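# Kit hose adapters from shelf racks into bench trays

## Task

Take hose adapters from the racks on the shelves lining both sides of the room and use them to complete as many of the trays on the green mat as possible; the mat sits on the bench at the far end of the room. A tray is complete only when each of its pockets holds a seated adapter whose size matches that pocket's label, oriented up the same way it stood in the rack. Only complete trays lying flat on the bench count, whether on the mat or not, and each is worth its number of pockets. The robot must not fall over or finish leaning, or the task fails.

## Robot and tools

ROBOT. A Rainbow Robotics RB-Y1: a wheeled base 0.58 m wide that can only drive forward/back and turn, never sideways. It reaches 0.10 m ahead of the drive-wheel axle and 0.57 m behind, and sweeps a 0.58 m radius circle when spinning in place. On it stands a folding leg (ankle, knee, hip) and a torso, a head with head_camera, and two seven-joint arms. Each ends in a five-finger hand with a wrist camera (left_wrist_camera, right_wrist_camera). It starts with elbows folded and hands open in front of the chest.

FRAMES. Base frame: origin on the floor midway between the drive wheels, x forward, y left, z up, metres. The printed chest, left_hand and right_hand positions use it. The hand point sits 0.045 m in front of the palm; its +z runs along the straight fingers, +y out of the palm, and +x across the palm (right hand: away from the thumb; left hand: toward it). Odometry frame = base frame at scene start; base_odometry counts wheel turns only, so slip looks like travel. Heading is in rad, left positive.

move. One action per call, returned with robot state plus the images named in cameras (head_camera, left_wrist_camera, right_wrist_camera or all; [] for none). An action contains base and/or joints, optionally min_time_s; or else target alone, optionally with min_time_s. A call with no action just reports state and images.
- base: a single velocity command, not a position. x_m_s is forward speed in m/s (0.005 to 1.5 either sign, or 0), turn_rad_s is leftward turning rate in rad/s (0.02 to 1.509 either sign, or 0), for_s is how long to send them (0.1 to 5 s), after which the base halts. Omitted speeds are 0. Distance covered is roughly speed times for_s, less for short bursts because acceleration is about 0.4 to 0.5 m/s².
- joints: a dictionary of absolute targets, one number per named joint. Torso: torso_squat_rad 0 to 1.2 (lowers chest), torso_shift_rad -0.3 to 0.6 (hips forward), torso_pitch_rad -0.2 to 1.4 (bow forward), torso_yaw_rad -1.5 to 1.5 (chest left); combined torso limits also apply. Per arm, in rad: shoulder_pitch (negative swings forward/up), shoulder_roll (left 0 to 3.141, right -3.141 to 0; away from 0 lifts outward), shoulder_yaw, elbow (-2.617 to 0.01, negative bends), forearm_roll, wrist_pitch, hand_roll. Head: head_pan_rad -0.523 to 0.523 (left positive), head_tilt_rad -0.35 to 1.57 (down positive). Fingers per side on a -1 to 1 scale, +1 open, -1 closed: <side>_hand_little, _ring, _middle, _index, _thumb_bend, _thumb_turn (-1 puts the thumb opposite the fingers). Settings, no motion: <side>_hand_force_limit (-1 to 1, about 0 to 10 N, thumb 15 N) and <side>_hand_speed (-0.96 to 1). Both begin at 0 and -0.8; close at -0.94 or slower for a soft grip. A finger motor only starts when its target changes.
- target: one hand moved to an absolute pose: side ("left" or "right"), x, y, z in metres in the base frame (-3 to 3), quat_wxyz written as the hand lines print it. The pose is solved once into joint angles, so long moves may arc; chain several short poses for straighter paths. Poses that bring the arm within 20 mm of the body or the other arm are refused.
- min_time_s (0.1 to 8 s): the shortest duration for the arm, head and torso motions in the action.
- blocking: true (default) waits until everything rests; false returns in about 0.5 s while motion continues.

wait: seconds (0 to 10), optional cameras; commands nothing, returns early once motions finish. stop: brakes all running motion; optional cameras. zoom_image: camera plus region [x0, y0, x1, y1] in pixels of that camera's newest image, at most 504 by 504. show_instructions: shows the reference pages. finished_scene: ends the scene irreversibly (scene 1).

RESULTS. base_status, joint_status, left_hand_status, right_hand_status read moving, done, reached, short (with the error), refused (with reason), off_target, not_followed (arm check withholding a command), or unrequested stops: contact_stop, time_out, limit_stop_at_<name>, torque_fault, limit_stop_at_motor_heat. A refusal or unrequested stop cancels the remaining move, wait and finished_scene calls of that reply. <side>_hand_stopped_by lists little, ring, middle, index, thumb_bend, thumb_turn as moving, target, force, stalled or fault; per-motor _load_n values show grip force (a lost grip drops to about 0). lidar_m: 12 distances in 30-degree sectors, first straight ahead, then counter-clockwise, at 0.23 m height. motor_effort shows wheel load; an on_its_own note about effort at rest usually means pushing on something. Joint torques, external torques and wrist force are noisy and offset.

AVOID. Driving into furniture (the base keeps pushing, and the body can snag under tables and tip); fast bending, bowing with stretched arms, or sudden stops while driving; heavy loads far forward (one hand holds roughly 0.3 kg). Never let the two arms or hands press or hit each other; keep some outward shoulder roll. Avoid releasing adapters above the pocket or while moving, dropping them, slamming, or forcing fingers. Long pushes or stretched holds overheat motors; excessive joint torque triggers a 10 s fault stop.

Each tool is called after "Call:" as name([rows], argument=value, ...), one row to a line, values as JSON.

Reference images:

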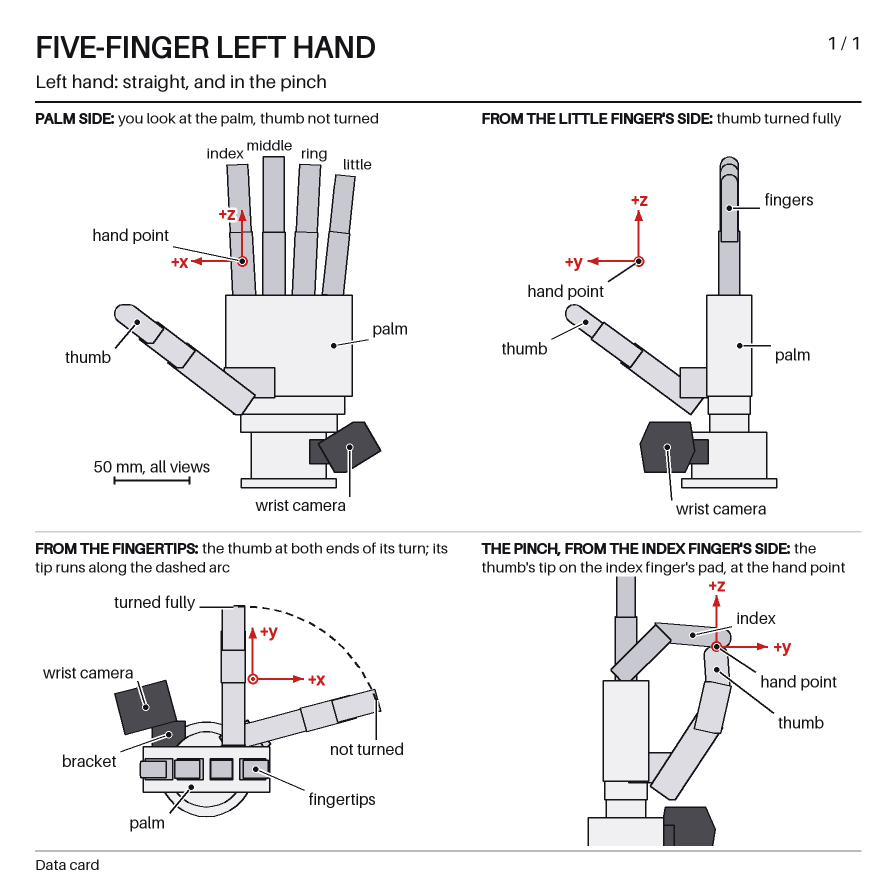

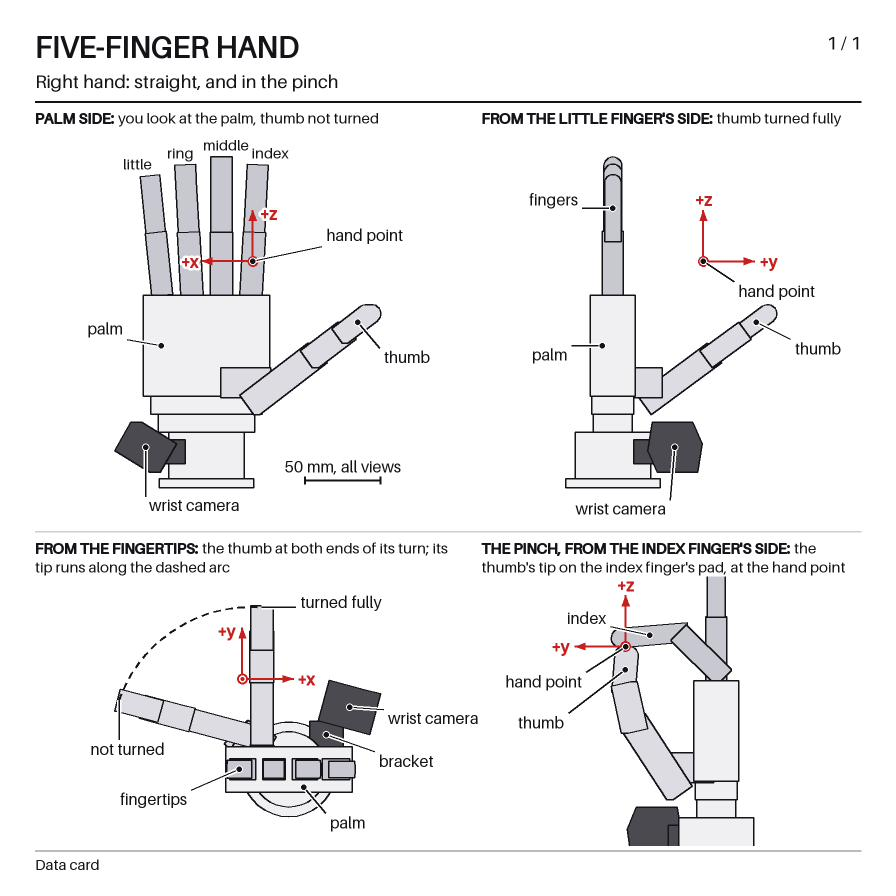

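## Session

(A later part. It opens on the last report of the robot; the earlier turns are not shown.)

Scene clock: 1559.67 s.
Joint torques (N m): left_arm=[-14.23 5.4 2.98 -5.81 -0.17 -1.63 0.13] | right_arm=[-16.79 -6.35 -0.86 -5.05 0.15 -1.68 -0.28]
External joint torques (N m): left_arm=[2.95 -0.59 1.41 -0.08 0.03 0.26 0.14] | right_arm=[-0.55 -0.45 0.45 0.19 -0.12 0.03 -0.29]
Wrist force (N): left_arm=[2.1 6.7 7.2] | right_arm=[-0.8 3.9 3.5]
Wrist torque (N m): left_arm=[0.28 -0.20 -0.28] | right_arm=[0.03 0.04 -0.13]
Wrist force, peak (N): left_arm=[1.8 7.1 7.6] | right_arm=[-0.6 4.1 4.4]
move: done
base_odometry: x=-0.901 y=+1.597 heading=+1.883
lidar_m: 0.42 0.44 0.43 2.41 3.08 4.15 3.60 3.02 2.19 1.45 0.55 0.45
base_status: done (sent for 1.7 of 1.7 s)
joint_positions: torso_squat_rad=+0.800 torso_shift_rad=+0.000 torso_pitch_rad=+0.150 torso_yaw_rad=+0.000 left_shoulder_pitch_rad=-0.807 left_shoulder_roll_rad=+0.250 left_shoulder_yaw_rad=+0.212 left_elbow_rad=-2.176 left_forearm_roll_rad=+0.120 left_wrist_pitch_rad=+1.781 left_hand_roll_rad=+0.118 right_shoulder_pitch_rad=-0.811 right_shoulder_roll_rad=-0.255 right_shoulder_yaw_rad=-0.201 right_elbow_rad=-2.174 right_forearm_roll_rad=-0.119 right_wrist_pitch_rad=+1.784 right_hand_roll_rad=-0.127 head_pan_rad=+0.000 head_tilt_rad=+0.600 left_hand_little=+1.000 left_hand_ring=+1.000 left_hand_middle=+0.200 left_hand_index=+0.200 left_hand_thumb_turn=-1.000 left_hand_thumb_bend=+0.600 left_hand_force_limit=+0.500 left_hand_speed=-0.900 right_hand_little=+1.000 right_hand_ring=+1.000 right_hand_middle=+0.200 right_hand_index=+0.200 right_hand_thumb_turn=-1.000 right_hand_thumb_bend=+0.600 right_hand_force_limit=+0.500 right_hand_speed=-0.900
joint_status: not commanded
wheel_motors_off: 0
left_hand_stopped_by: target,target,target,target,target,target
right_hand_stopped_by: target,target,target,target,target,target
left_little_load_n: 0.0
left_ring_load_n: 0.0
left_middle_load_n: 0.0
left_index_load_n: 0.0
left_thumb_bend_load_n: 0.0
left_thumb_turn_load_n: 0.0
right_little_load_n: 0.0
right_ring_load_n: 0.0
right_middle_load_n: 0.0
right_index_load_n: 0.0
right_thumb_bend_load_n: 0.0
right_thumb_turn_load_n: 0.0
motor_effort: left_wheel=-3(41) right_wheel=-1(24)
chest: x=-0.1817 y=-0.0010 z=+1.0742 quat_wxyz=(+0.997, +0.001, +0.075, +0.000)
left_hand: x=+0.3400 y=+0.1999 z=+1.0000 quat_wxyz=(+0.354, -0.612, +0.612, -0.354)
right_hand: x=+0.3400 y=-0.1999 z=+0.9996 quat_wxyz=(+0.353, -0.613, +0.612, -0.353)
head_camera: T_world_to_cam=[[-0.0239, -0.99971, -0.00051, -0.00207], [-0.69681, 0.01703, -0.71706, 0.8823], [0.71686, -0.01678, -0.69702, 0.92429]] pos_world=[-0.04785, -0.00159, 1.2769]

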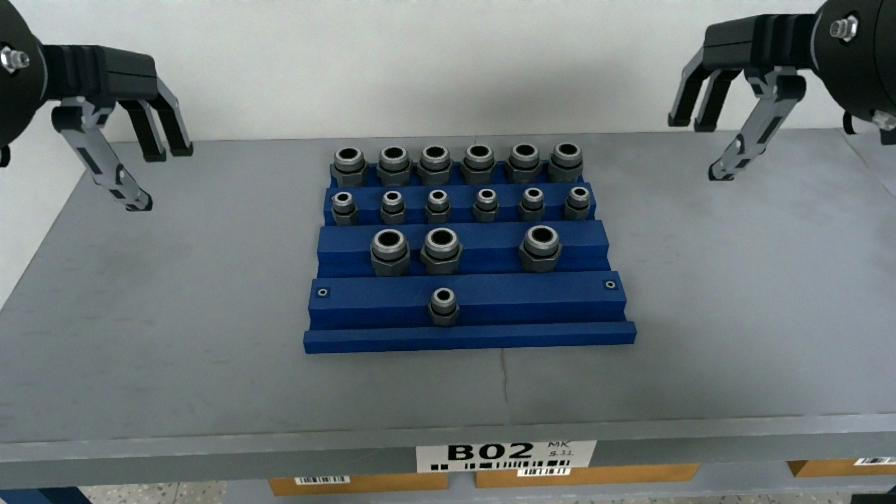

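Call:
move(target={"side": "right", "x": 0.3938, "y": -0.0967, "z": 0.97, "quat_wxyz": [0.3536, -0.6124, 0.6124, -0.3536]}, min_time_s=1.5)

Call:
move(target={"side": "left", "x": 0.3959, "y": 0.0301, "z": 0.97, "quat_wxyz": [0.3536, -0.6124, 0.6124, -0.3536]}, min_time_s=1.5)

Call:
move(target={"side": "right", "x": 0.3938, "y": -0.0967, "z": 0.871, "quat_wxyz": [0.3536, -0.6124, 0.6124, -0.3536]}, min_time_s=1.8)

Call:
move(target={"side": "left", "x": 0.3959, "y": 0.0301, "z": 0.881, "quat_wxyz": [0.3536, -0.6124, 0.6124, -0.3536]}, min_time_s=1.8, cameras=["left_wrist_camera", "right_wrist_camera"])

Call:
zoom_image(camera="left_wrist_camera", region=[50, 80, 330, 330])

Call:
zoom_image(camera="right_wrist_camera", region=[180, 80, 460, 330])

Scene clock: 1562.20 s.
Joint torques (N m): left_arm=[-14.02 5.13 2.85 -5.48 -0.44 -1.74 0.19] | right_arm=[-19.87 -3.06 -0.76 -6.14 0.56 -1.73 -0.4]
External joint torques (N m): left_arm=[3.16 -0.86 1.27 0.25 -0.24 0.15 0.2] | right_arm=[-1.36 0.09 0.83 0.75 -0.04 -0.08 -0.41]
Wrist force (N): left_arm=[2.0 6.9 7.5] | right_arm=[-0.9 3.7 3.6]
Wrist torque (N m): left_arm=[0.29 -0.20 -0.28] | right_arm=[-0.01 -0.04 -0.19]
Wrist force, peak (N): left_arm=[2.1 6.9 7.5] | right_arm=[-1.4 4.4 4.2]
move: done
base_odometry: x=-0.901 y=+1.597 heading=+1.883
lidar_m: 0.42 0.45 0.42 2.39 3.08 4.15 3.59 3.01 2.18 1.45 0.55 0.45
base_status: not commanded
joint_positions: torso_squat_rad=+0.800 torso_shift_rad=+0.000 torso_pitch_rad=+0.150 torso_yaw_rad=+0.000 left_shoulder_pitch_rad=-0.807 left_shoulder_roll_rad=+0.250 left_shoulder_yaw_rad=+0.212 left_elbow_rad=-2.176 left_forearm_roll_rad=+0.120 left_wrist_pitch_rad=+1.781 left_hand_roll_rad=+0.118 right_shoulder_pitch_rad=-0.908 right_shoulder_roll_rad=-0.111 right_shoulder_yaw_rad=+0.047 right_elbow_rad=-1.870 right_forearm_roll_rad=+0.117 right_wrist_pitch_rad=+1.566 right_hand_roll_rad=-0.299 head_pan_rad=+0.000 head_tilt_rad=+0.600 left_hand_little=+1.000 left_hand_ring=+1.000 left_hand_middle=+0.200 left_hand_index=+0.200 left_hand_thumb_turn=-1.000 left_hand_thumb_bend=+0.600 left_hand_force_limit=+0.500 left_hand_speed=-0.900 right_hand_little=+1.000 right_hand_ring=+1.000 right_hand_middle=+0.200 right_hand_index=+0.200 right_hand_thumb_turn=-1.000 right_hand_thumb_bend=+0.600 right_hand_force_limit=+0.500 right_hand_speed=-0.900
joint_status: all done
wheel_motors_off: 0
left_hand_stopped_by: target,target,target,target,target,target
right_hand_stopped_by: target,target,target,target,target,target
left_little_load_n: 0.0
left_ring_load_n: 0.0
left_middle_load_n: 0.0
left_index_load_n: 0.0
left_thumb_bend_load_n: 0.0
left_thumb_turn_load_n: 0.0
right_little_load_n: 0.0
right_ring_load_n: 0.0
right_middle_load_n: 0.0
right_index_load_n: 0.5
right_thumb_bend_load_n: 0.0
right_thumb_turn_load_n: 0.0
motor_effort: left_wheel=-2(5) right_wheel=-1(2)
chest: x=-0.1817 y=-0.0010 z=+1.0742 quat_wxyz=(+0.997, +0.001, +0.075, +0.000)
left_hand: x=+0.3400 y=+0.1999 z=+1.0000 quat_wxyz=(+0.354, -0.612, +0.612, -0.354)
right_hand: x=+0.3937 y=-0.0969 z=+0.9699 quat_wxyz=(+0.353, -0.612, +0.612, -0.354)
right_hand_status: reached (checked arc that bows 11 mm and turns the hand up to 2 deg, planned for 1.5 s): 0 mm and 0.0 deg off.
pictures: none

Scene clock: 1564.03 s.
Joint torques (N m): left_arm=[-17.99 1.39 1.67 -7.08 -0.74 -1.47 0.14] | right_arm=[-19.65 -3.26 -0.92 -6.08 0.71 -1.66 -0.45]
External joint torques (N m): left_arm=[2.09 -0.14 -0.42 0.83 -0.02 0.27 0.15] | right_arm=[-1.14 -0.12 0.67 0.81 0.11 -0.01 -0.46]
Wrist force (N): left_arm=[1.9 7.0 7.5] | right_arm=[-0.8 3.2 3.6]
Wrist torque (N m): left_arm=[0.30 -0.18 -0.30] | right_arm=[-0.19 -0.01 -0.22]
Wrist force, peak (N): left_arm=[1.9 6.9 8.0] | right_arm=[-1.0 3.7 4.6]
move: done
base_odometry: x=-0.901 y=+1.597 heading=+1.883
lidar_m: 0.42 0.45 0.41 2.40 3.08 4.14 3.59 3.01 2.18 1.47 0.56 0.45
base_status: not commanded
joint_positions: torso_squat_rad=+0.800 torso_shift_rad=+0.000 torso_pitch_rad=+0.150 torso_yaw_rad=+0.000 left_shoulder_pitch_rad=-0.990 left_shoulder_roll_rad=+0.019 left_shoulder_yaw_rad=-0.157 left_elbow_rad=-1.747 left_forearm_roll_rad=-0.230 left_wrist_pitch_rad=+1.550 left_hand_roll_rad=+0.416 right_shoulder_pitch_rad=-0.908 right_shoulder_roll_rad=-0.111 right_shoulder_yaw_rad=+0.047 right_elbow_rad=-1.870 right_forearm_roll_rad=+0.117 right_wrist_pitch_rad=+1.566 right_hand_roll_rad=-0.299 head_pan_rad=+0.000 head_tilt_rad=+0.600 left_hand_little=+1.000 left_hand_ring=+1.000 left_hand_middle=+0.200 left_hand_index=+0.200 left_hand_thumb_turn=-1.000 left_hand_thumb_bend=+0.600 left_hand_force_limit=+0.500 left_hand_speed=-0.900 right_hand_little=+1.000 right_hand_ring=+1.000 right_hand_middle=+0.200 right_hand_index=+0.200 right_hand_thumb_turn=-1.000 right_hand_thumb_bend=+0.600 right_hand_force_limit=+0.500 right_hand_speed=-0.900
joint_status: all done
wheel_motors_off: 0
left_hand_stopped_by: target,target,target,target,target,target
right_hand_stopped_by: target,target,target,target,target,target
left_little_load_n: 0.0
left_ring_load_n: 0.0
left_middle_load_n: 0.0
left_index_load_n: 0.0
left_thumb_bend_load_n: 0.0
left_thumb_turn_load_n: 0.0
right_little_load_n: 0.0
right_ring_load_n: 0.0
right_middle_load_n: 0.0
right_index_load_n: 0.0
right_thumb_bend_load_n: 0.0
right_thumb_turn_load_n: 0.5
motor_effort: left_wheel=-1(6) right_wheel=-1(2)
chest: x=-0.1817 y=-0.0010 z=+1.0742 quat_wxyz=(+0.997, +0.001, +0.075, +0.000)
left_hand: x=+0.3959 y=+0.0302 z=+0.9702 quat_wxyz=(+0.354, -0.612, +0.612, -0.354)
left_hand_status: reached (checked arc that bows 19 mm and turns the hand up to 4 deg, planned for 1.5 s): 0 mm and 0.0 deg off.
right_hand: x=+0.3937 y=-0.0969 z=+0.9699 quat_wxyz=(+0.353, -0.612, +0.612, -0.354)
pictures: none

Scene clock: 1566.17 s.
Joint torques (N m): left_arm=[-17.86 1.72 0.83 -6.85 -0.93 -1.36 0.1] | right_arm=[-16.61 -0.95 -0.42 -7.58 0.78 -1.67 -0.48]
External joint torques (N m): left_arm=[2.22 0.19 -1.27 1.07 -0.22 0.38 0.11] | right_arm=[0.22 0.51 1.09 0.85 0.07 -0.05 -0.49]
Wrist force (N): left_arm=[1.9 7.1 7.5] | right_arm=[-1.5 3.6 3.5]
Wrist torque (N m): left_arm=[0.32 -0.18 -0.29] | right_arm=[-0.05 0.11 -0.21]
Wrist force, peak (N): left_arm=[1.7 7.2 7.4] | right_arm=[-1.6 3.7 4.1]
move: done
base_odometry: x=-0.901 y=+1.597 heading=+1.883
lidar_m: 0.42 0.44 0.42 2.40 3.07 4.15 3.59 3.01 2.19 1.45 0.56 0.44
base_status: not commanded
joint_positions: torso_squat_rad=+0.800 torso_shift_rad=+0.000 torso_pitch_rad=+0.150 torso_yaw_rad=+0.000 left_shoulder_pitch_rad=-0.990 left_shoulder_roll_rad=+0.019 left_shoulder_yaw_rad=-0.157 left_elbow_rad=-1.747 left_forearm_roll_rad=-0.230 left_wrist_pitch_rad=+1.550 left_hand_roll_rad=+0.416 right_shoulder_pitch_rad=-0.663 right_shoulder_roll_rad=-0.087 right_shoulder_yaw_rad=+0.134 right_elbow_rad=-1.813 right_forearm_roll_rad=+0.176 right_wrist_pitch_rad=+1.280 right_hand_roll_rad=-0.354 head_pan_rad=+0.000 head_tilt_rad=+0.600 left_hand_little=+1.000 left_hand_ring=+1.000 left_hand_middle=+0.200 left_hand_index=+0.200 left_hand_thumb_turn=-1.000 left_hand_thumb_bend=+0.600 left_hand_force_limit=+0.500 left_hand_speed=-0.900 right_hand_little=+1.000 right_hand_ring=+1.000 right_hand_middle=+0.200 right_hand_index=+0.200 right_hand_thumb_turn=-1.000 right_hand_thumb_bend=+0.600 right_hand_force_limit=+0.500 right_hand_speed=-0.900
joint_status: all done
wheel_motors_off: 0
left_hand_stopped_by: target,target,target,target,target,target
right_hand_stopped_by: target,target,target,target,target,target
left_little_load_n: -0.5
left_ring_load_n: 0.0
left_middle_load_n: -0.5
left_index_load_n: 0.0
left_thumb_bend_load_n: 0.0
left_thumb_turn_load_n: 0.5
right_little_load_n: 0.0
right_ring_load_n: 0.0
right_middle_load_n: 0.0
right_index_load_n: 0.0
right_thumb_bend_load_n: 0.0
right_thumb_turn_load_n: 0.0
motor_effort: left_wheel=-3(6) right_wheel=-1(2)
chest: x=-0.1817 y=-0.0010 z=+1.0742 quat_wxyz=(+0.997, +0.001, +0.075, +0.000)
left_hand: x=+0.3959 y=+0.0302 z=+0.9702 quat_wxyz=(+0.354, -0.612, +0.612, -0.354)
right_hand: x=+0.3935 y=-0.0970 z=+0.8711 quat_wxyz=(+0.353, -0.612, +0.612, -0.354)
right_hand_status: reached (checked arc that bows 6 mm and turns the hand up to 1 deg, planned for 1.8 s): 0 mm and 0.0 deg off.
pictures: none

Scene clock: 1568.30 s.
Joint torques (N m): left_arm=[-14.82 -1.12 0.64 -8.55 -0.99 -1.54 0.22] | right_arm=[-16.93 -0.81 -0.53 -7.59 0.82 -1.75 -0.54]
External joint torques (N m): left_arm=[3.98 -0.71 -1.35 0.73 -0.19 0.14 0.22] | right_arm=[-0.1 0.65 0.98 0.84 0.12 -0.13 -0.55]
Wrist force (N): left_arm=[2.1 6.7 7.2] | right_arm=[-0.9 3.6 3.0]
Wrist torque (N m): left_arm=[0.29 -0.21 -0.27] | right_arm=[0.01 0.03 -0.17]
Wrist force, peak (N): left_arm=[2.2 6.9 7.6] | right_arm=[-1.4 4.4 3.8]
move: done
base_odometry: x=-0.901 y=+1.597 heading=+1.883
lidar_m: 0.42 0.43 0.42 2.40 3.08 4.16 3.58 3.02 2.18 1.46 0.56 0.45
base_status: not commanded
joint_positions: torso_squat_rad=+0.800 torso_shift_rad=+0.000 torso_pitch_rad=+0.150 torso_yaw_rad=+0.000 left_shoulder_pitch_rad=-0.776 left_shoulder_roll_rad=+0.015 left_shoulder_yaw_rad=-0.252 left_elbow_rad=-1.701 left_forearm_roll_rad=-0.289 left_wrist_pitch_rad=+1.318 left_hand_roll_rad=+0.496 right_shoulder_pitch_rad=-0.663 right_shoulder_roll_rad=-0.087 right_shoulder_yaw_rad=+0.134 right_elbow_rad=-1.813 right_forearm_roll_rad=+0.176 right_wrist_pitch_rad=+1.280 right_hand_roll_rad=-0.354 head_pan_rad=+0.000 head_tilt_rad=+0.600 left_hand_little=+1.000 left_hand_ring=+1.000 left_hand_middle=+0.200 left_hand_index=+0.200 left_hand_thumb_turn=-1.000 left_hand_thumb_bend=+0.600 left_hand_force_limit=+0.500 left_hand_speed=-0.900 right_hand_little=+1.000 right_hand_ring=+1.000 right_hand_middle=+0.200 right_hand_index=+0.200 right_hand_thumb_turn=-1.000 right_hand_thumb_bend=+0.600 right_hand_force_limit=+0.500 right_hand_speed=-0.900
joint_status: all done
wheel_motors_off: 0
left_hand_stopped_by: target,target,target,target,target,target
right_hand_stopped_by: target,target,target,target,target,target
left_little_load_n: 0.0
left_ring_load_n: 0.0
left_middle_load_n: 0.0
left_index_load_n: 0.0
left_thumb_bend_load_n: 0.5
left_thumb_turn_load_n: 0.0
right_little_load_n: 0.0
right_ring_load_n: -0.5
right_middle_load_n: 0.0
right_index_load_n: 0.0
right_thumb_bend_load_n: 0.0
right_thumb_turn_load_n: 0.0
motor_effort: left_wheel=-2(6) right_wheel=-1(2)
chest: x=-0.1817 y=-0.0010 z=+1.0742 quat_wxyz=(+0.997, +0.001, +0.075, +0.000)
left_hand: x=+0.3959 y=+0.0303 z=+0.8815 quat_wxyz=(+0.354, -0.612, +0.612, -0.354)
left_hand_status: reached (checked arc that bows 5 mm and turns the hand up to 1 deg, planned for 1.8 s): 1 mm and 0.0 deg off.
right_hand: x=+0.3935 y=-0.0970 z=+0.8711 quat_wxyz=(+0.353, -0.612, +0.612, -0.354)
left_wrist_camera: T_world_to_cam=[[0.49024, -0.22076, 0.84316, -0.92767], [-0.53334, -0.84111, 0.08987, 0.15721], [0.68936, -0.49375, -0.53009, 0.31911]] pos_world=[0.31865, 0.085, 0.93721]
right_wrist_camera: T_world_to_cam=[[-0.51307, -0.27554, -0.81292, 0.88128], [-0.55515, 0.82885, 0.06944, 0.23788], [0.65465, 0.48691, -0.57823, 0.40469]] pos_world=[0.31929, -0.15138, 0.93389]

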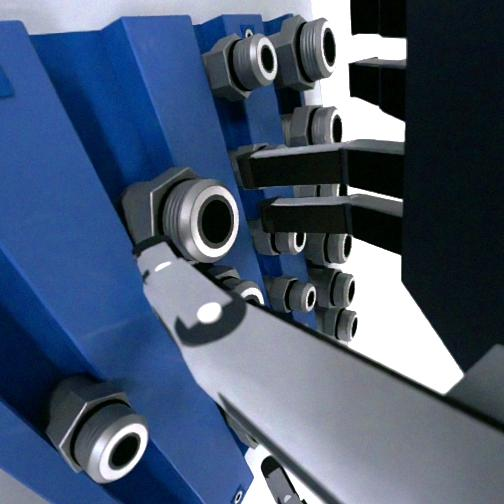

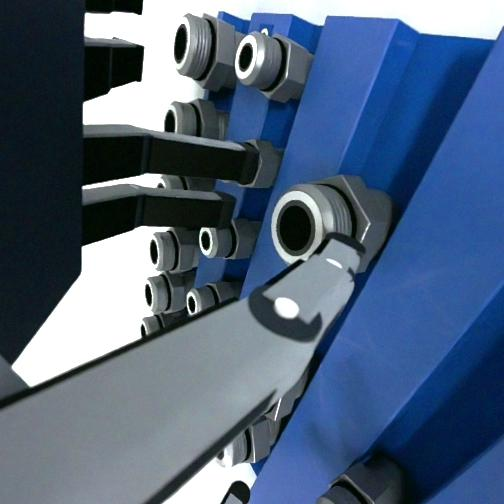

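Scaled by 1.800 from the camera's image (finer frame: 720x720).

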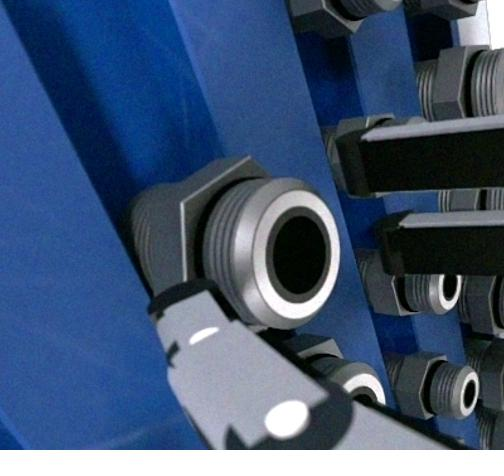

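Scaled by 1.800 from the camera's image (finer frame: 720x720).

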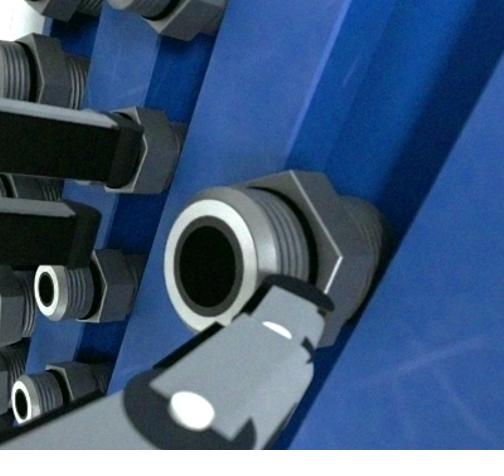

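Call:
move(target={"side": "right", "x": 0.3918, "y": -0.0955, "z": 0.8555, "quat_wxyz": [0.3536, -0.6124, 0.6124, -0.3536]}, min_time_s=1.0)

Call:
move(target={"side": "left", "x": 0.3964, "y": 0.0301, "z": 0.862, "quat_wxyz": [0.3536, -0.6124, 0.6124, -0.3536]}, min_time_s=1.0)

Call:
move(joints={"right_hand_speed": -0.92, "right_hand_index": -0.31, "right_hand_middle": -0.31, "right_hand_thumb_bend": 0.04, "left_hand_speed": -0.92, "left_hand_index": -0.31, "left_hand_middle": -0.31, "left_hand_thumb_bend": 0.04})

Call:
move(target={"side": "right", "x": 0.3918, "y": -0.0955, "z": 0.8735, "quat_wxyz": [0.3536, -0.6124, 0.6124, -0.3536]}, min_time_s=1.5)

Call:
move(target={"side": "left", "x": 0.3964, "y": 0.0301, "z": 0.88, "quat_wxyz": [0.3536, -0.6124, 0.6124, -0.3536]}, min_time_s=1.5, cameras=["left_wrist_camera", "right_wrist_camera"])

Call:
zoom_image(camera="left_wrist_camera", region=[130, 130, 330, 330])

Call:
zoom_image(camera="right_wrist_camera", region=[180, 130, 380, 330])

Scene clock: 1570.50 s.
Joint torques (N m): left_arm=[-14.56 -1.34 0.86 -8.49 -0.85 -1.5 0.58] | right_arm=[-16.09 -0.22 -0.21 -7.6 0.82 -1.75 -0.58]
External joint torques (N m): left_arm=[4.23 -0.92 -1.13 0.79 -0.06 0.18 0.59] | right_arm=[0.41 0.92 1.26 1.02 0.11 -0.14 -0.59]
Wrist force (N): left_arm=[2.1 6.6 7.4] | right_arm=[-1.0 3.3 2.9]
Wrist torque (N m): left_arm=[0.25 -0.19 -0.28] | right_arm=[-0.05 0.05 -0.21]
Wrist force, peak (N): left_arm=[2.0 6.9 7.6] | right_arm=[-1.0 4.4 3.8]
move: done
base_odometry: x=-0.901 y=+1.597 heading=+1.883
lidar_m: 0.42 0.45 0.42 2.39 3.08 4.14 3.59 3.00 2.18 1.44 0.55 0.44
base_status: not commanded
joint_positions: torso_squat_rad=+0.800 torso_shift_rad=+0.000 torso_pitch_rad=+0.150 torso_yaw_rad=+0.000 left_shoulder_pitch_rad=-0.776 left_shoulder_roll_rad=+0.015 left_shoulder_yaw_rad=-0.252 left_elbow_rad=-1.701 left_forearm_roll_rad=-0.289 left_wrist_pitch_rad=+1.318 left_hand_roll_rad=+0.496 right_shoulder_pitch_rad=-0.628 right_shoulder_roll_rad=-0.082 right_shoulder_yaw_rad=+0.150 right_elbow_rad=-1.802 right_forearm_roll_rad=+0.190 right_wrist_pitch_rad=+1.238 right_hand_roll_rad=-0.366 head_pan_rad=+0.000 head_tilt_rad=+0.600 left_hand_little=+1.000 left_hand_ring=+1.000 left_hand_middle=+0.200 left_hand_index=+0.200 left_hand_thumb_turn=-1.000 left_hand_thumb_bend=+0.600 left_hand_force_limit=+0.500 left_hand_speed=-0.900 right_hand_little=+1.000 right_hand_ring=+1.000 right_hand_middle=+0.200 right_hand_index=+0.200 right_hand_thumb_turn=-1.000 right_hand_thumb_bend=+0.600 right_hand_force_limit=+0.500 right_hand_speed=-0.900
joint_status: all done
wheel_motors_off: 0
left_hand_stopped_by: target,target,target,target,target,target
right_hand_stopped_by: target,target,target,target,target,target
left_little_load_n: 0.0
left_ring_load_n: 0.0
left_middle_load_n: 0.0
left_index_load_n: 0.0
left_thumb_bend_load_n: 0.0
left_thumb_turn_load_n: 0.0
right_little_load_n: 0.0
right_ring_load_n: 0.0
right_middle_load_n: 0.0
right_index_load_n: 0.0
right_thumb_bend_load_n: 0.0
right_thumb_turn_load_n: 0.0
motor_effort: left_wheel=-2(5) right_wheel=-1(2)
chest: x=-0.1817 y=-0.0010 z=+1.0742 quat_wxyz=(+0.997, +0.001, +0.075, +0.000)
left_hand: x=+0.3959 y=+0.0303 z=+0.8815 quat_wxyz=(+0.354, -0.612, +0.612, -0.354)
right_hand: x=+0.3911 y=-0.0957 z=+0.8559 quat_wxyz=(+0.353, -0.613, +0.612, -0.353)
right_hand_status: reached (checked arc that bows 1 mm and turns the hand up to 0 deg, planned for 1.0 s): 1 mm and 0.1 deg off.
pictures: none

Scene clock: 1571.83 s.
Joint torques (N m): left_arm=[-14.32 0.58 0.23 -8.42 -1.14 -1.63 0.36] | right_arm=[-16.12 -0.33 -0.27 -7.75 0.86 -1.7 -0.49]
External joint torques (N m): left_arm=[4.27 1.3 -1.73 1.12 -0.33 0.02 0.37] | right_arm=[0.39 0.82 1.19 0.87 0.14 -0.09 -0.49]
Wrist force (N): left_arm=[1.9 6.9 7.2] | right_arm=[-1.3 3.2 3.9]
Wrist torque (N m): left_arm=[0.30 -0.19 -0.31] | right_arm=[-0.13 0.05 -0.24]
Wrist force, peak (N): left_arm=[1.9 7.1 7.6] | right_arm=[-1.1 4.2 3.6]
move: done
base_odometry: x=-0.901 y=+1.597 heading=+1.883
lidar_m: 0.42 0.45 0.41 2.40 3.09 4.15 3.58 3.01 2.18 1.46 0.56 0.45
base_status: not commanded
joint_positions: torso_squat_rad=+0.800 torso_shift_rad=+0.000 torso_pitch_rad=+0.150 torso_yaw_rad=+0.000 left_shoulder_pitch_rad=-0.741 left_shoulder_roll_rad=+0.015 left_shoulder_yaw_rad=-0.268 left_elbow_rad=-1.673 left_forearm_roll_rad=-0.304 left_wrist_pitch_rad=+1.262 left_hand_roll_rad=+0.518 right_shoulder_pitch_rad=-0.628 right_shoulder_roll_rad=-0.082 right_shoulder_yaw_rad=+0.150 right_elbow_rad=-1.802 right_forearm_roll_rad=+0.190 right_wrist_pitch_rad=+1.238 right_hand_roll_rad=-0.366 head_pan_rad=+0.000 head_tilt_rad=+0.600 left_hand_little=+1.000 left_hand_ring=+1.000 left_hand_middle=+0.200 left_hand_index=+0.200 left_hand_thumb_turn=-1.000 left_hand_thumb_bend=+0.600 left_hand_force_limit=+0.500 left_hand_speed=-0.900 right_hand_little=+1.000 right_hand_ring=+1.000 right_hand_middle=+0.200 right_hand_index=+0.200 right_hand_thumb_turn=-1.000 right_hand_thumb_bend=+0.600 right_hand_force_limit=+0.500 right_hand_speed=-0.900
joint_status: all done
wheel_motors_off: 0
left_hand_stopped_by: target,target,target,target,target,target
right_hand_stopped_by: target,target,target,target,target,target
left_little_load_n: 0.0
left_ring_load_n: 0.0
left_middle_load_n: 0.0
left_index_load_n: 0.0
left_thumb_bend_load_n: 0.0
left_thumb_turn_load_n: 0.0
right_little_load_n: 0.0
right_ring_load_n: 0.0
right_middle_load_n: 0.0
right_index_load_n: 0.0
right_thumb_bend_load_n: 0.0
right_thumb_turn_load_n: 0.0
motor_effort: left_wheel=-3(5) right_wheel=-1(2)
chest: x=-0.1817 y=-0.0010 z=+1.0742 quat_wxyz=(+0.997, +0.001, +0.075, +0.000)
left_hand: x=+0.3965 y=+0.0300 z=+0.8625 quat_wxyz=(+0.354, -0.612, +0.612, -0.354)
left_hand_status: reached (checked arc that bows 0 mm and turns the hand up to 0 deg, planned for 1.0 s): 1 mm and 0.1 deg off.
right_hand: x=+0.3911 y=-0.0957 z=+0.8559 quat_wxyz=(+0.353, -0.613, +0.612, -0.353)
pictures: none

Scene clock: 1574.30 s.
Joint torques (N m): left_arm=[-14.59 0.73 0.61 -9.08 -0.29 -0.93 0.33] | right_arm=[-15.91 -0.39 -0.36 -7.7 0.05 -0.47 -0.5]
External joint torques (N m): left_arm=[3.99 1.45 -1.34 0.46 0.52 0.72 0.34] | right_arm=[0.59 0.76 1.11 0.92 -0.67 1.14 -0.5]
Wrist force (N): left_arm=[2.4 6.1 9.8] | right_arm=[0.3 0.1 8.3]
Wrist torque (N m): left_arm=[0.38 -0.18 -0.28] | right_arm=[0.10 -0.04 -0.28]
Wrist force, peak (N): left_arm=[1.4 3.9 12.9] | right_arm=[-0.8 1.8 9.9]
move: off_target
base_odometry: x=-0.901 y=+1.597 heading=+1.883
lidar_m: 0.43 0.45 0.42 2.41 3.07 4.15 3.59 3.01 2.18 1.45 0.56 0.45
base_status: not commanded
joint_positions: torso_squat_rad=+0.800 torso_shift_rad=+0.000 torso_pitch_rad=+0.150 torso_yaw_rad=+0.000 left_shoulder_pitch_rad=-0.741 left_shoulder_roll_rad=+0.016 left_shoulder_yaw_rad=-0.268 left_elbow_rad=-1.673 left_forearm_roll_rad=-0.304 left_wrist_pitch_rad=+1.261 left_hand_roll_rad=+0.518 right_shoulder_pitch_rad=-0.628 right_shoulder_roll_rad=-0.082 right_shoulder_yaw_rad=+0.150 right_elbow_rad=-1.802 right_forearm_roll_rad=+0.190 right_wrist_pitch_rad=+1.238 right_hand_roll_rad=-0.366 head_pan_rad=+0.000 head_tilt_rad=+0.600 left_hand_little=+1.000 left_hand_ring=+1.000 left_hand_middle=+0.061 left_hand_index=+0.038 left_hand_thumb_turn=-1.000 left_hand_thumb_bend=+0.466 left_hand_force_limit=+0.500 left_hand_speed=-0.920 right_hand_little=+1.000 right_hand_ring=+1.000 right_hand_middle=-0.006 right_hand_index=-0.036 right_hand_thumb_turn=-1.000 right_hand_thumb_bend=+0.460 right_hand_force_limit=+0.500 right_hand_speed=-0.920
joint_status: left_hand_middle off_target (ended at +0.061, target -0.310); left_hand_index off_target (ended at +0.038, target -0.310); left_hand_thumb_bend off_target (ended at +0.466, target +0.040); right_hand_middle off_target (ended at -0.006, target -0.310); right_hand_index off_target (ended at -0.036, target -0.310); right_hand_thumb_bend off_target (ended at +0.460, target +0.040); the others done
wheel_motors_off: 0
left_hand_stopped_by: target,target,force,force,force,target
right_hand_stopped_by: target,target,force,force,force,target
left_little_load_n: 0.0
left_ring_load_n: 0.5
left_middle_load_n: 9.5
left_index_load_n: 10.0
left_thumb_bend_load_n: 11.0
left_thumb_turn_load_n: 0.5
right_little_load_n: 0.5
right_ring_load_n: 0.0
right_middle_load_n: 8.0
right_index_load_n: 9.5
right_thumb_bend_load_n: 11.0
right_thumb_turn_load_n: 0.0
motor_effort: left_wheel=+0(5) right_wheel=-1(2)
chest: x=-0.1817 y=-0.0010 z=+1.0742 quat_wxyz=(+0.997, +0.001, +0.075, +0.000)
left_hand: x=+0.3966 y=+0.0301 z=+0.8625 quat_wxyz=(+0.354, -0.612, +0.612, -0.354)
right_hand: x=+0.3911 y=-0.0957 z=+0.8560 quat_wxyz=(+0.353, -0.613, +0.612, -0.353)
pictures: none

Scene clock: 1576.13 s.
Joint torques (N m): left_arm=[-13.82 0 0.09 -8.86 -0.52 -0.91 0.31] | right_arm=[-19.88 -3.32 -2.29 -8.94 0.59 -1.66 0.13]
External joint torques (N m): left_arm=[4.77 0.72 -1.86 0.68 0.29 0.75 0.32] | right_arm=[-3.11 -1.97 -0.81 -0.54 -0.11 -0.05 0.13]
Wrist force (N): left_arm=[1.9 6.1 9.9] | right_arm=[-0.2 5.4 4.7]
Wrist torque (N m): left_arm=[0.38 -0.13 -0.30] | right_arm=[-0.04 -0.08 0.04]
Wrist force, peak (N): left_arm=[1.7 6.8 11.0] | right_arm=[-0.8 4.2 12.0]
move: done
base_odometry: x=-0.901 y=+1.597 heading=+1.883
lidar_m: 0.43 0.44 0.42 2.40 3.08 4.15 3.59 3.02 2.18 1.45 0.56 0.45
base_status: not commanded
joint_positions: torso_squat_rad=+0.800 torso_shift_rad=+0.000 torso_pitch_rad=+0.150 torso_yaw_rad=+0.000 left_shoulder_pitch_rad=-0.741 left_shoulder_roll_rad=+0.016 left_shoulder_yaw_rad=-0.268 left_elbow_rad=-1.673 left_forearm_roll_rad=-0.304 left_wrist_pitch_rad=+1.261 left_hand_roll_rad=+0.518 right_shoulder_pitch_rad=-0.662 right_shoulder_roll_rad=-0.083 right_shoulder_yaw_rad=+0.138 right_elbow_rad=-1.821 right_forearm_roll_rad=+0.181 right_wrist_pitch_rad=+1.287 right_hand_roll_rad=-0.355 head_pan_rad=+0.000 head_tilt_rad=+0.600 left_hand_little=+1.000 left_hand_ring=+1.000 left_hand_middle=+0.061 left_hand_index=+0.038 left_hand_thumb_turn=-1.000 left_hand_thumb_bend=+0.466 left_hand_force_limit=+0.500 left_hand_speed=-0.920 right_hand_little=+1.000 right_hand_ring=+1.000 right_hand_middle=-0.006 right_hand_index=-0.036 right_hand_thumb_turn=-1.000 right_hand_thumb_bend=+0.460 right_hand_force_limit=+0.500 right_hand_speed=-0.920
joint_status: all done
wheel_motors_off: 0
left_hand_stopped_by: target,target,force,force,force,target
right_hand_stopped_by: target,target,force,force,force,target
left_little_load_n: 0.0
left_ring_load_n: 0.0
left_middle_load_n: 9.0
left_index_load_n: 10.0
left_thumb_bend_load_n: 11.0
left_thumb_turn_load_n: 0.5
right_little_load_n: 0.0
right_ring_load_n: 0.0
right_middle_load_n: 6.5
right_index_load_n: 8.0
right_thumb_bend_load_n: 11.5
right_thumb_turn_load_n: 1.0
motor_effort: left_wheel=+1(6) right_wheel=-1(2)
chest: x=-0.1817 y=-0.0010 z=+1.0742 quat_wxyz=(+0.997, +0.001, +0.075, +0.000)
left_hand: x=+0.3966 y=+0.0301 z=+0.8625 quat_wxyz=(+0.354, -0.612, +0.612, -0.354)
right_hand: x=+0.3918 y=-0.0951 z=+0.8724 quat_wxyz=(+0.354, -0.612, +0.612, -0.353)
right_hand_status: reached (checked arc that bows 0 mm and turns the hand up to 0 deg, planned for 1.5 s): 1 mm and 0.0 deg off.
pictures: none

Scene clock: 1577.97 s.
Joint torques (N m): left_arm=[-18.45 -1.23 3.3 -11.02 -0.73 -1.64 -0.28] | right_arm=[-19.37 -3.41 -2.51 -9.02 0.56 -1.74 0.17]
External joint torques (N m): left_arm=[0.36 -0.79 1.31 -1.7 0.07 0.03 -0.27] | right_arm=[-2.6 -2.06 -1.03 -0.62 -0.14 -0.13 0.16]
Wrist force (N): left_arm=[1.8 8.7 8.4] | right_arm=[-0.7 5.3 5.1]
Wrist torque (N m): left_arm=[0.31 -0.16 -0.49] | right_arm=[-0.07 -0.05 -0.02]
Wrist force, peak (N): left_arm=[1.4 6.4 11.5] | right_arm=[-1.3 6.1 4.9]
move: done
base_odometry: x=-0.901 y=+1.597 heading=+1.883
lidar_m: 0.43 0.45 0.42 2.39 3.08 4.16 3.57 3.02 2.18 1.46 0.56 0.45
base_status: not commanded
joint_positions: torso_squat_rad=+0.800 torso_shift_rad=+0.000 torso_pitch_rad=+0.150 torso_yaw_rad=+0.000 left_shoulder_pitch_rad=-0.773 left_shoulder_roll_rad=+0.015 left_shoulder_yaw_rad=-0.254 left_elbow_rad=-1.693 left_forearm_roll_rad=-0.291 left_wrist_pitch_rad=+1.309 left_hand_roll_rad=+0.499 right_shoulder_pitch_rad=-0.662 right_shoulder_roll_rad=-0.083 right_shoulder_yaw_rad=+0.138 right_elbow_rad=-1.821 right_forearm_roll_rad=+0.181 right_wrist_pitch_rad=+1.287 right_hand_roll_rad=-0.355 head_pan_rad=+0.000 head_tilt_rad=+0.600 left_hand_little=+1.000 left_hand_ring=+1.000 left_hand_middle=+0.061 left_hand_index=+0.038 left_hand_thumb_turn=-1.000 left_hand_thumb_bend=+0.466 left_hand_force_limit=+0.500 left_hand_speed=-0.920 right_hand_little=+1.000 right_hand_ring=+1.000 right_hand_middle=-0.006 right_hand_index=-0.036 right_hand_thumb_turn=-1.000 right_hand_thumb_bend=+0.460 right_hand_force_limit=+0.500 right_hand_speed=-0.920
joint_status: all done
wheel_motors_off: 0
left_hand_stopped_by: target,target,force,force,force,target
right_hand_stopped_by: target,target,force,force,force,target
left_little_load_n: 0.0
left_ring_load_n: 0.0
left_middle_load_n: 4.0
left_index_load_n: 4.0
left_thumb_bend_load_n: 6.5
left_thumb_turn_load_n: 0.5
right_little_load_n: 0.0
right_ring_load_n: 0.0
right_middle_load_n: 6.5
right_index_load_n: 8.0
right_thumb_bend_load_n: 12.0
right_thumb_turn_load_n: 0.5
motor_effort: left_wheel=-3(5) right_wheel=-1(2)
chest: x=-0.1817 y=-0.0010 z=+1.0742 quat_wxyz=(+0.997, +0.001, +0.075, +0.000)
left_hand: x=+0.3967 y=+0.0298 z=+0.8791 quat_wxyz=(+0.354, -0.612, +0.612, -0.354)
left_hand_status: reached (checked arc that bows 0 mm and turns the hand up to 0 deg, planned for 1.5 s): 1 mm and 0.1 deg off.
right_hand: x=+0.3918 y=-0.0951 z=+0.8725 quat_wxyz=(+0.354, -0.612, +0.612, -0.353)
left_wrist_camera: T_world_to_cam=[[0.49014, -0.2213, 0.84308, -0.92597], [-0.5337, -0.84092, 0.08955, 0.15792], [0.68915, -0.49385, -0.53028, 0.31734]] pos_world=[0.31945, 0.0846, 0.93481]
right_wrist_camera: T_world_to_cam=[[-0.51252, -0.27519, -0.81339, 0.88228], [-0.55554, 0.82856, 0.06973, 0.23516], [0.65475, 0.48761, -0.57753, 0.40509]] pos_world=[0.31759, -0.14958, 0.93519]

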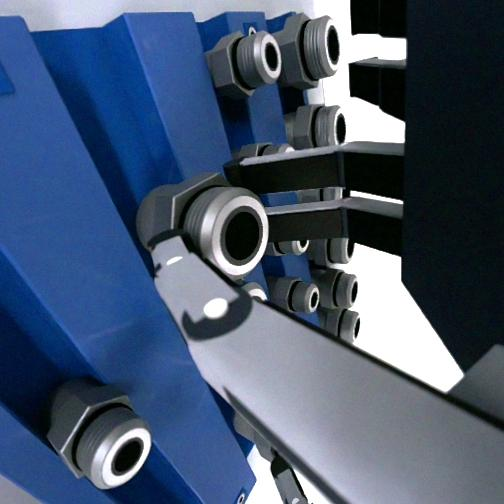

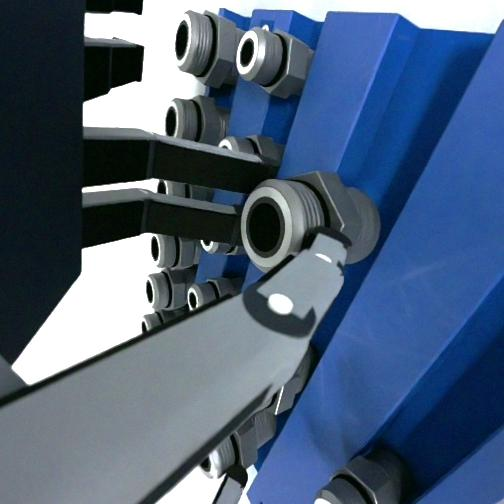

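Scaled by 2.520 from the camera's image (finer frame: 720x720).

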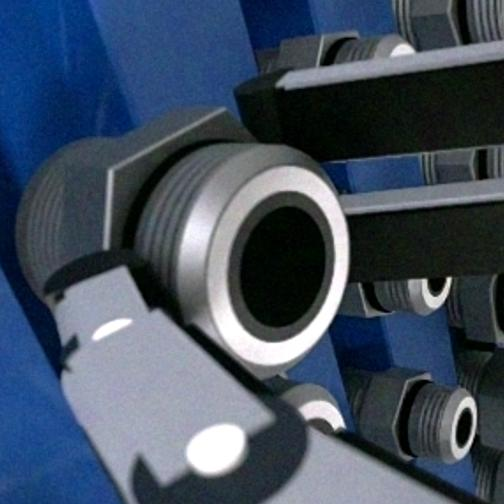

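Scaled by 2.520 from the camera's image (finer frame: 720x720).

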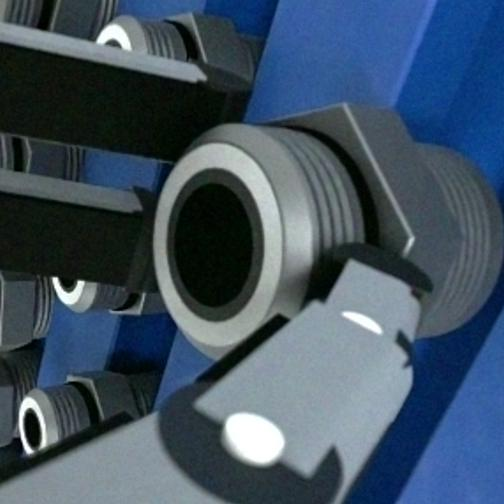

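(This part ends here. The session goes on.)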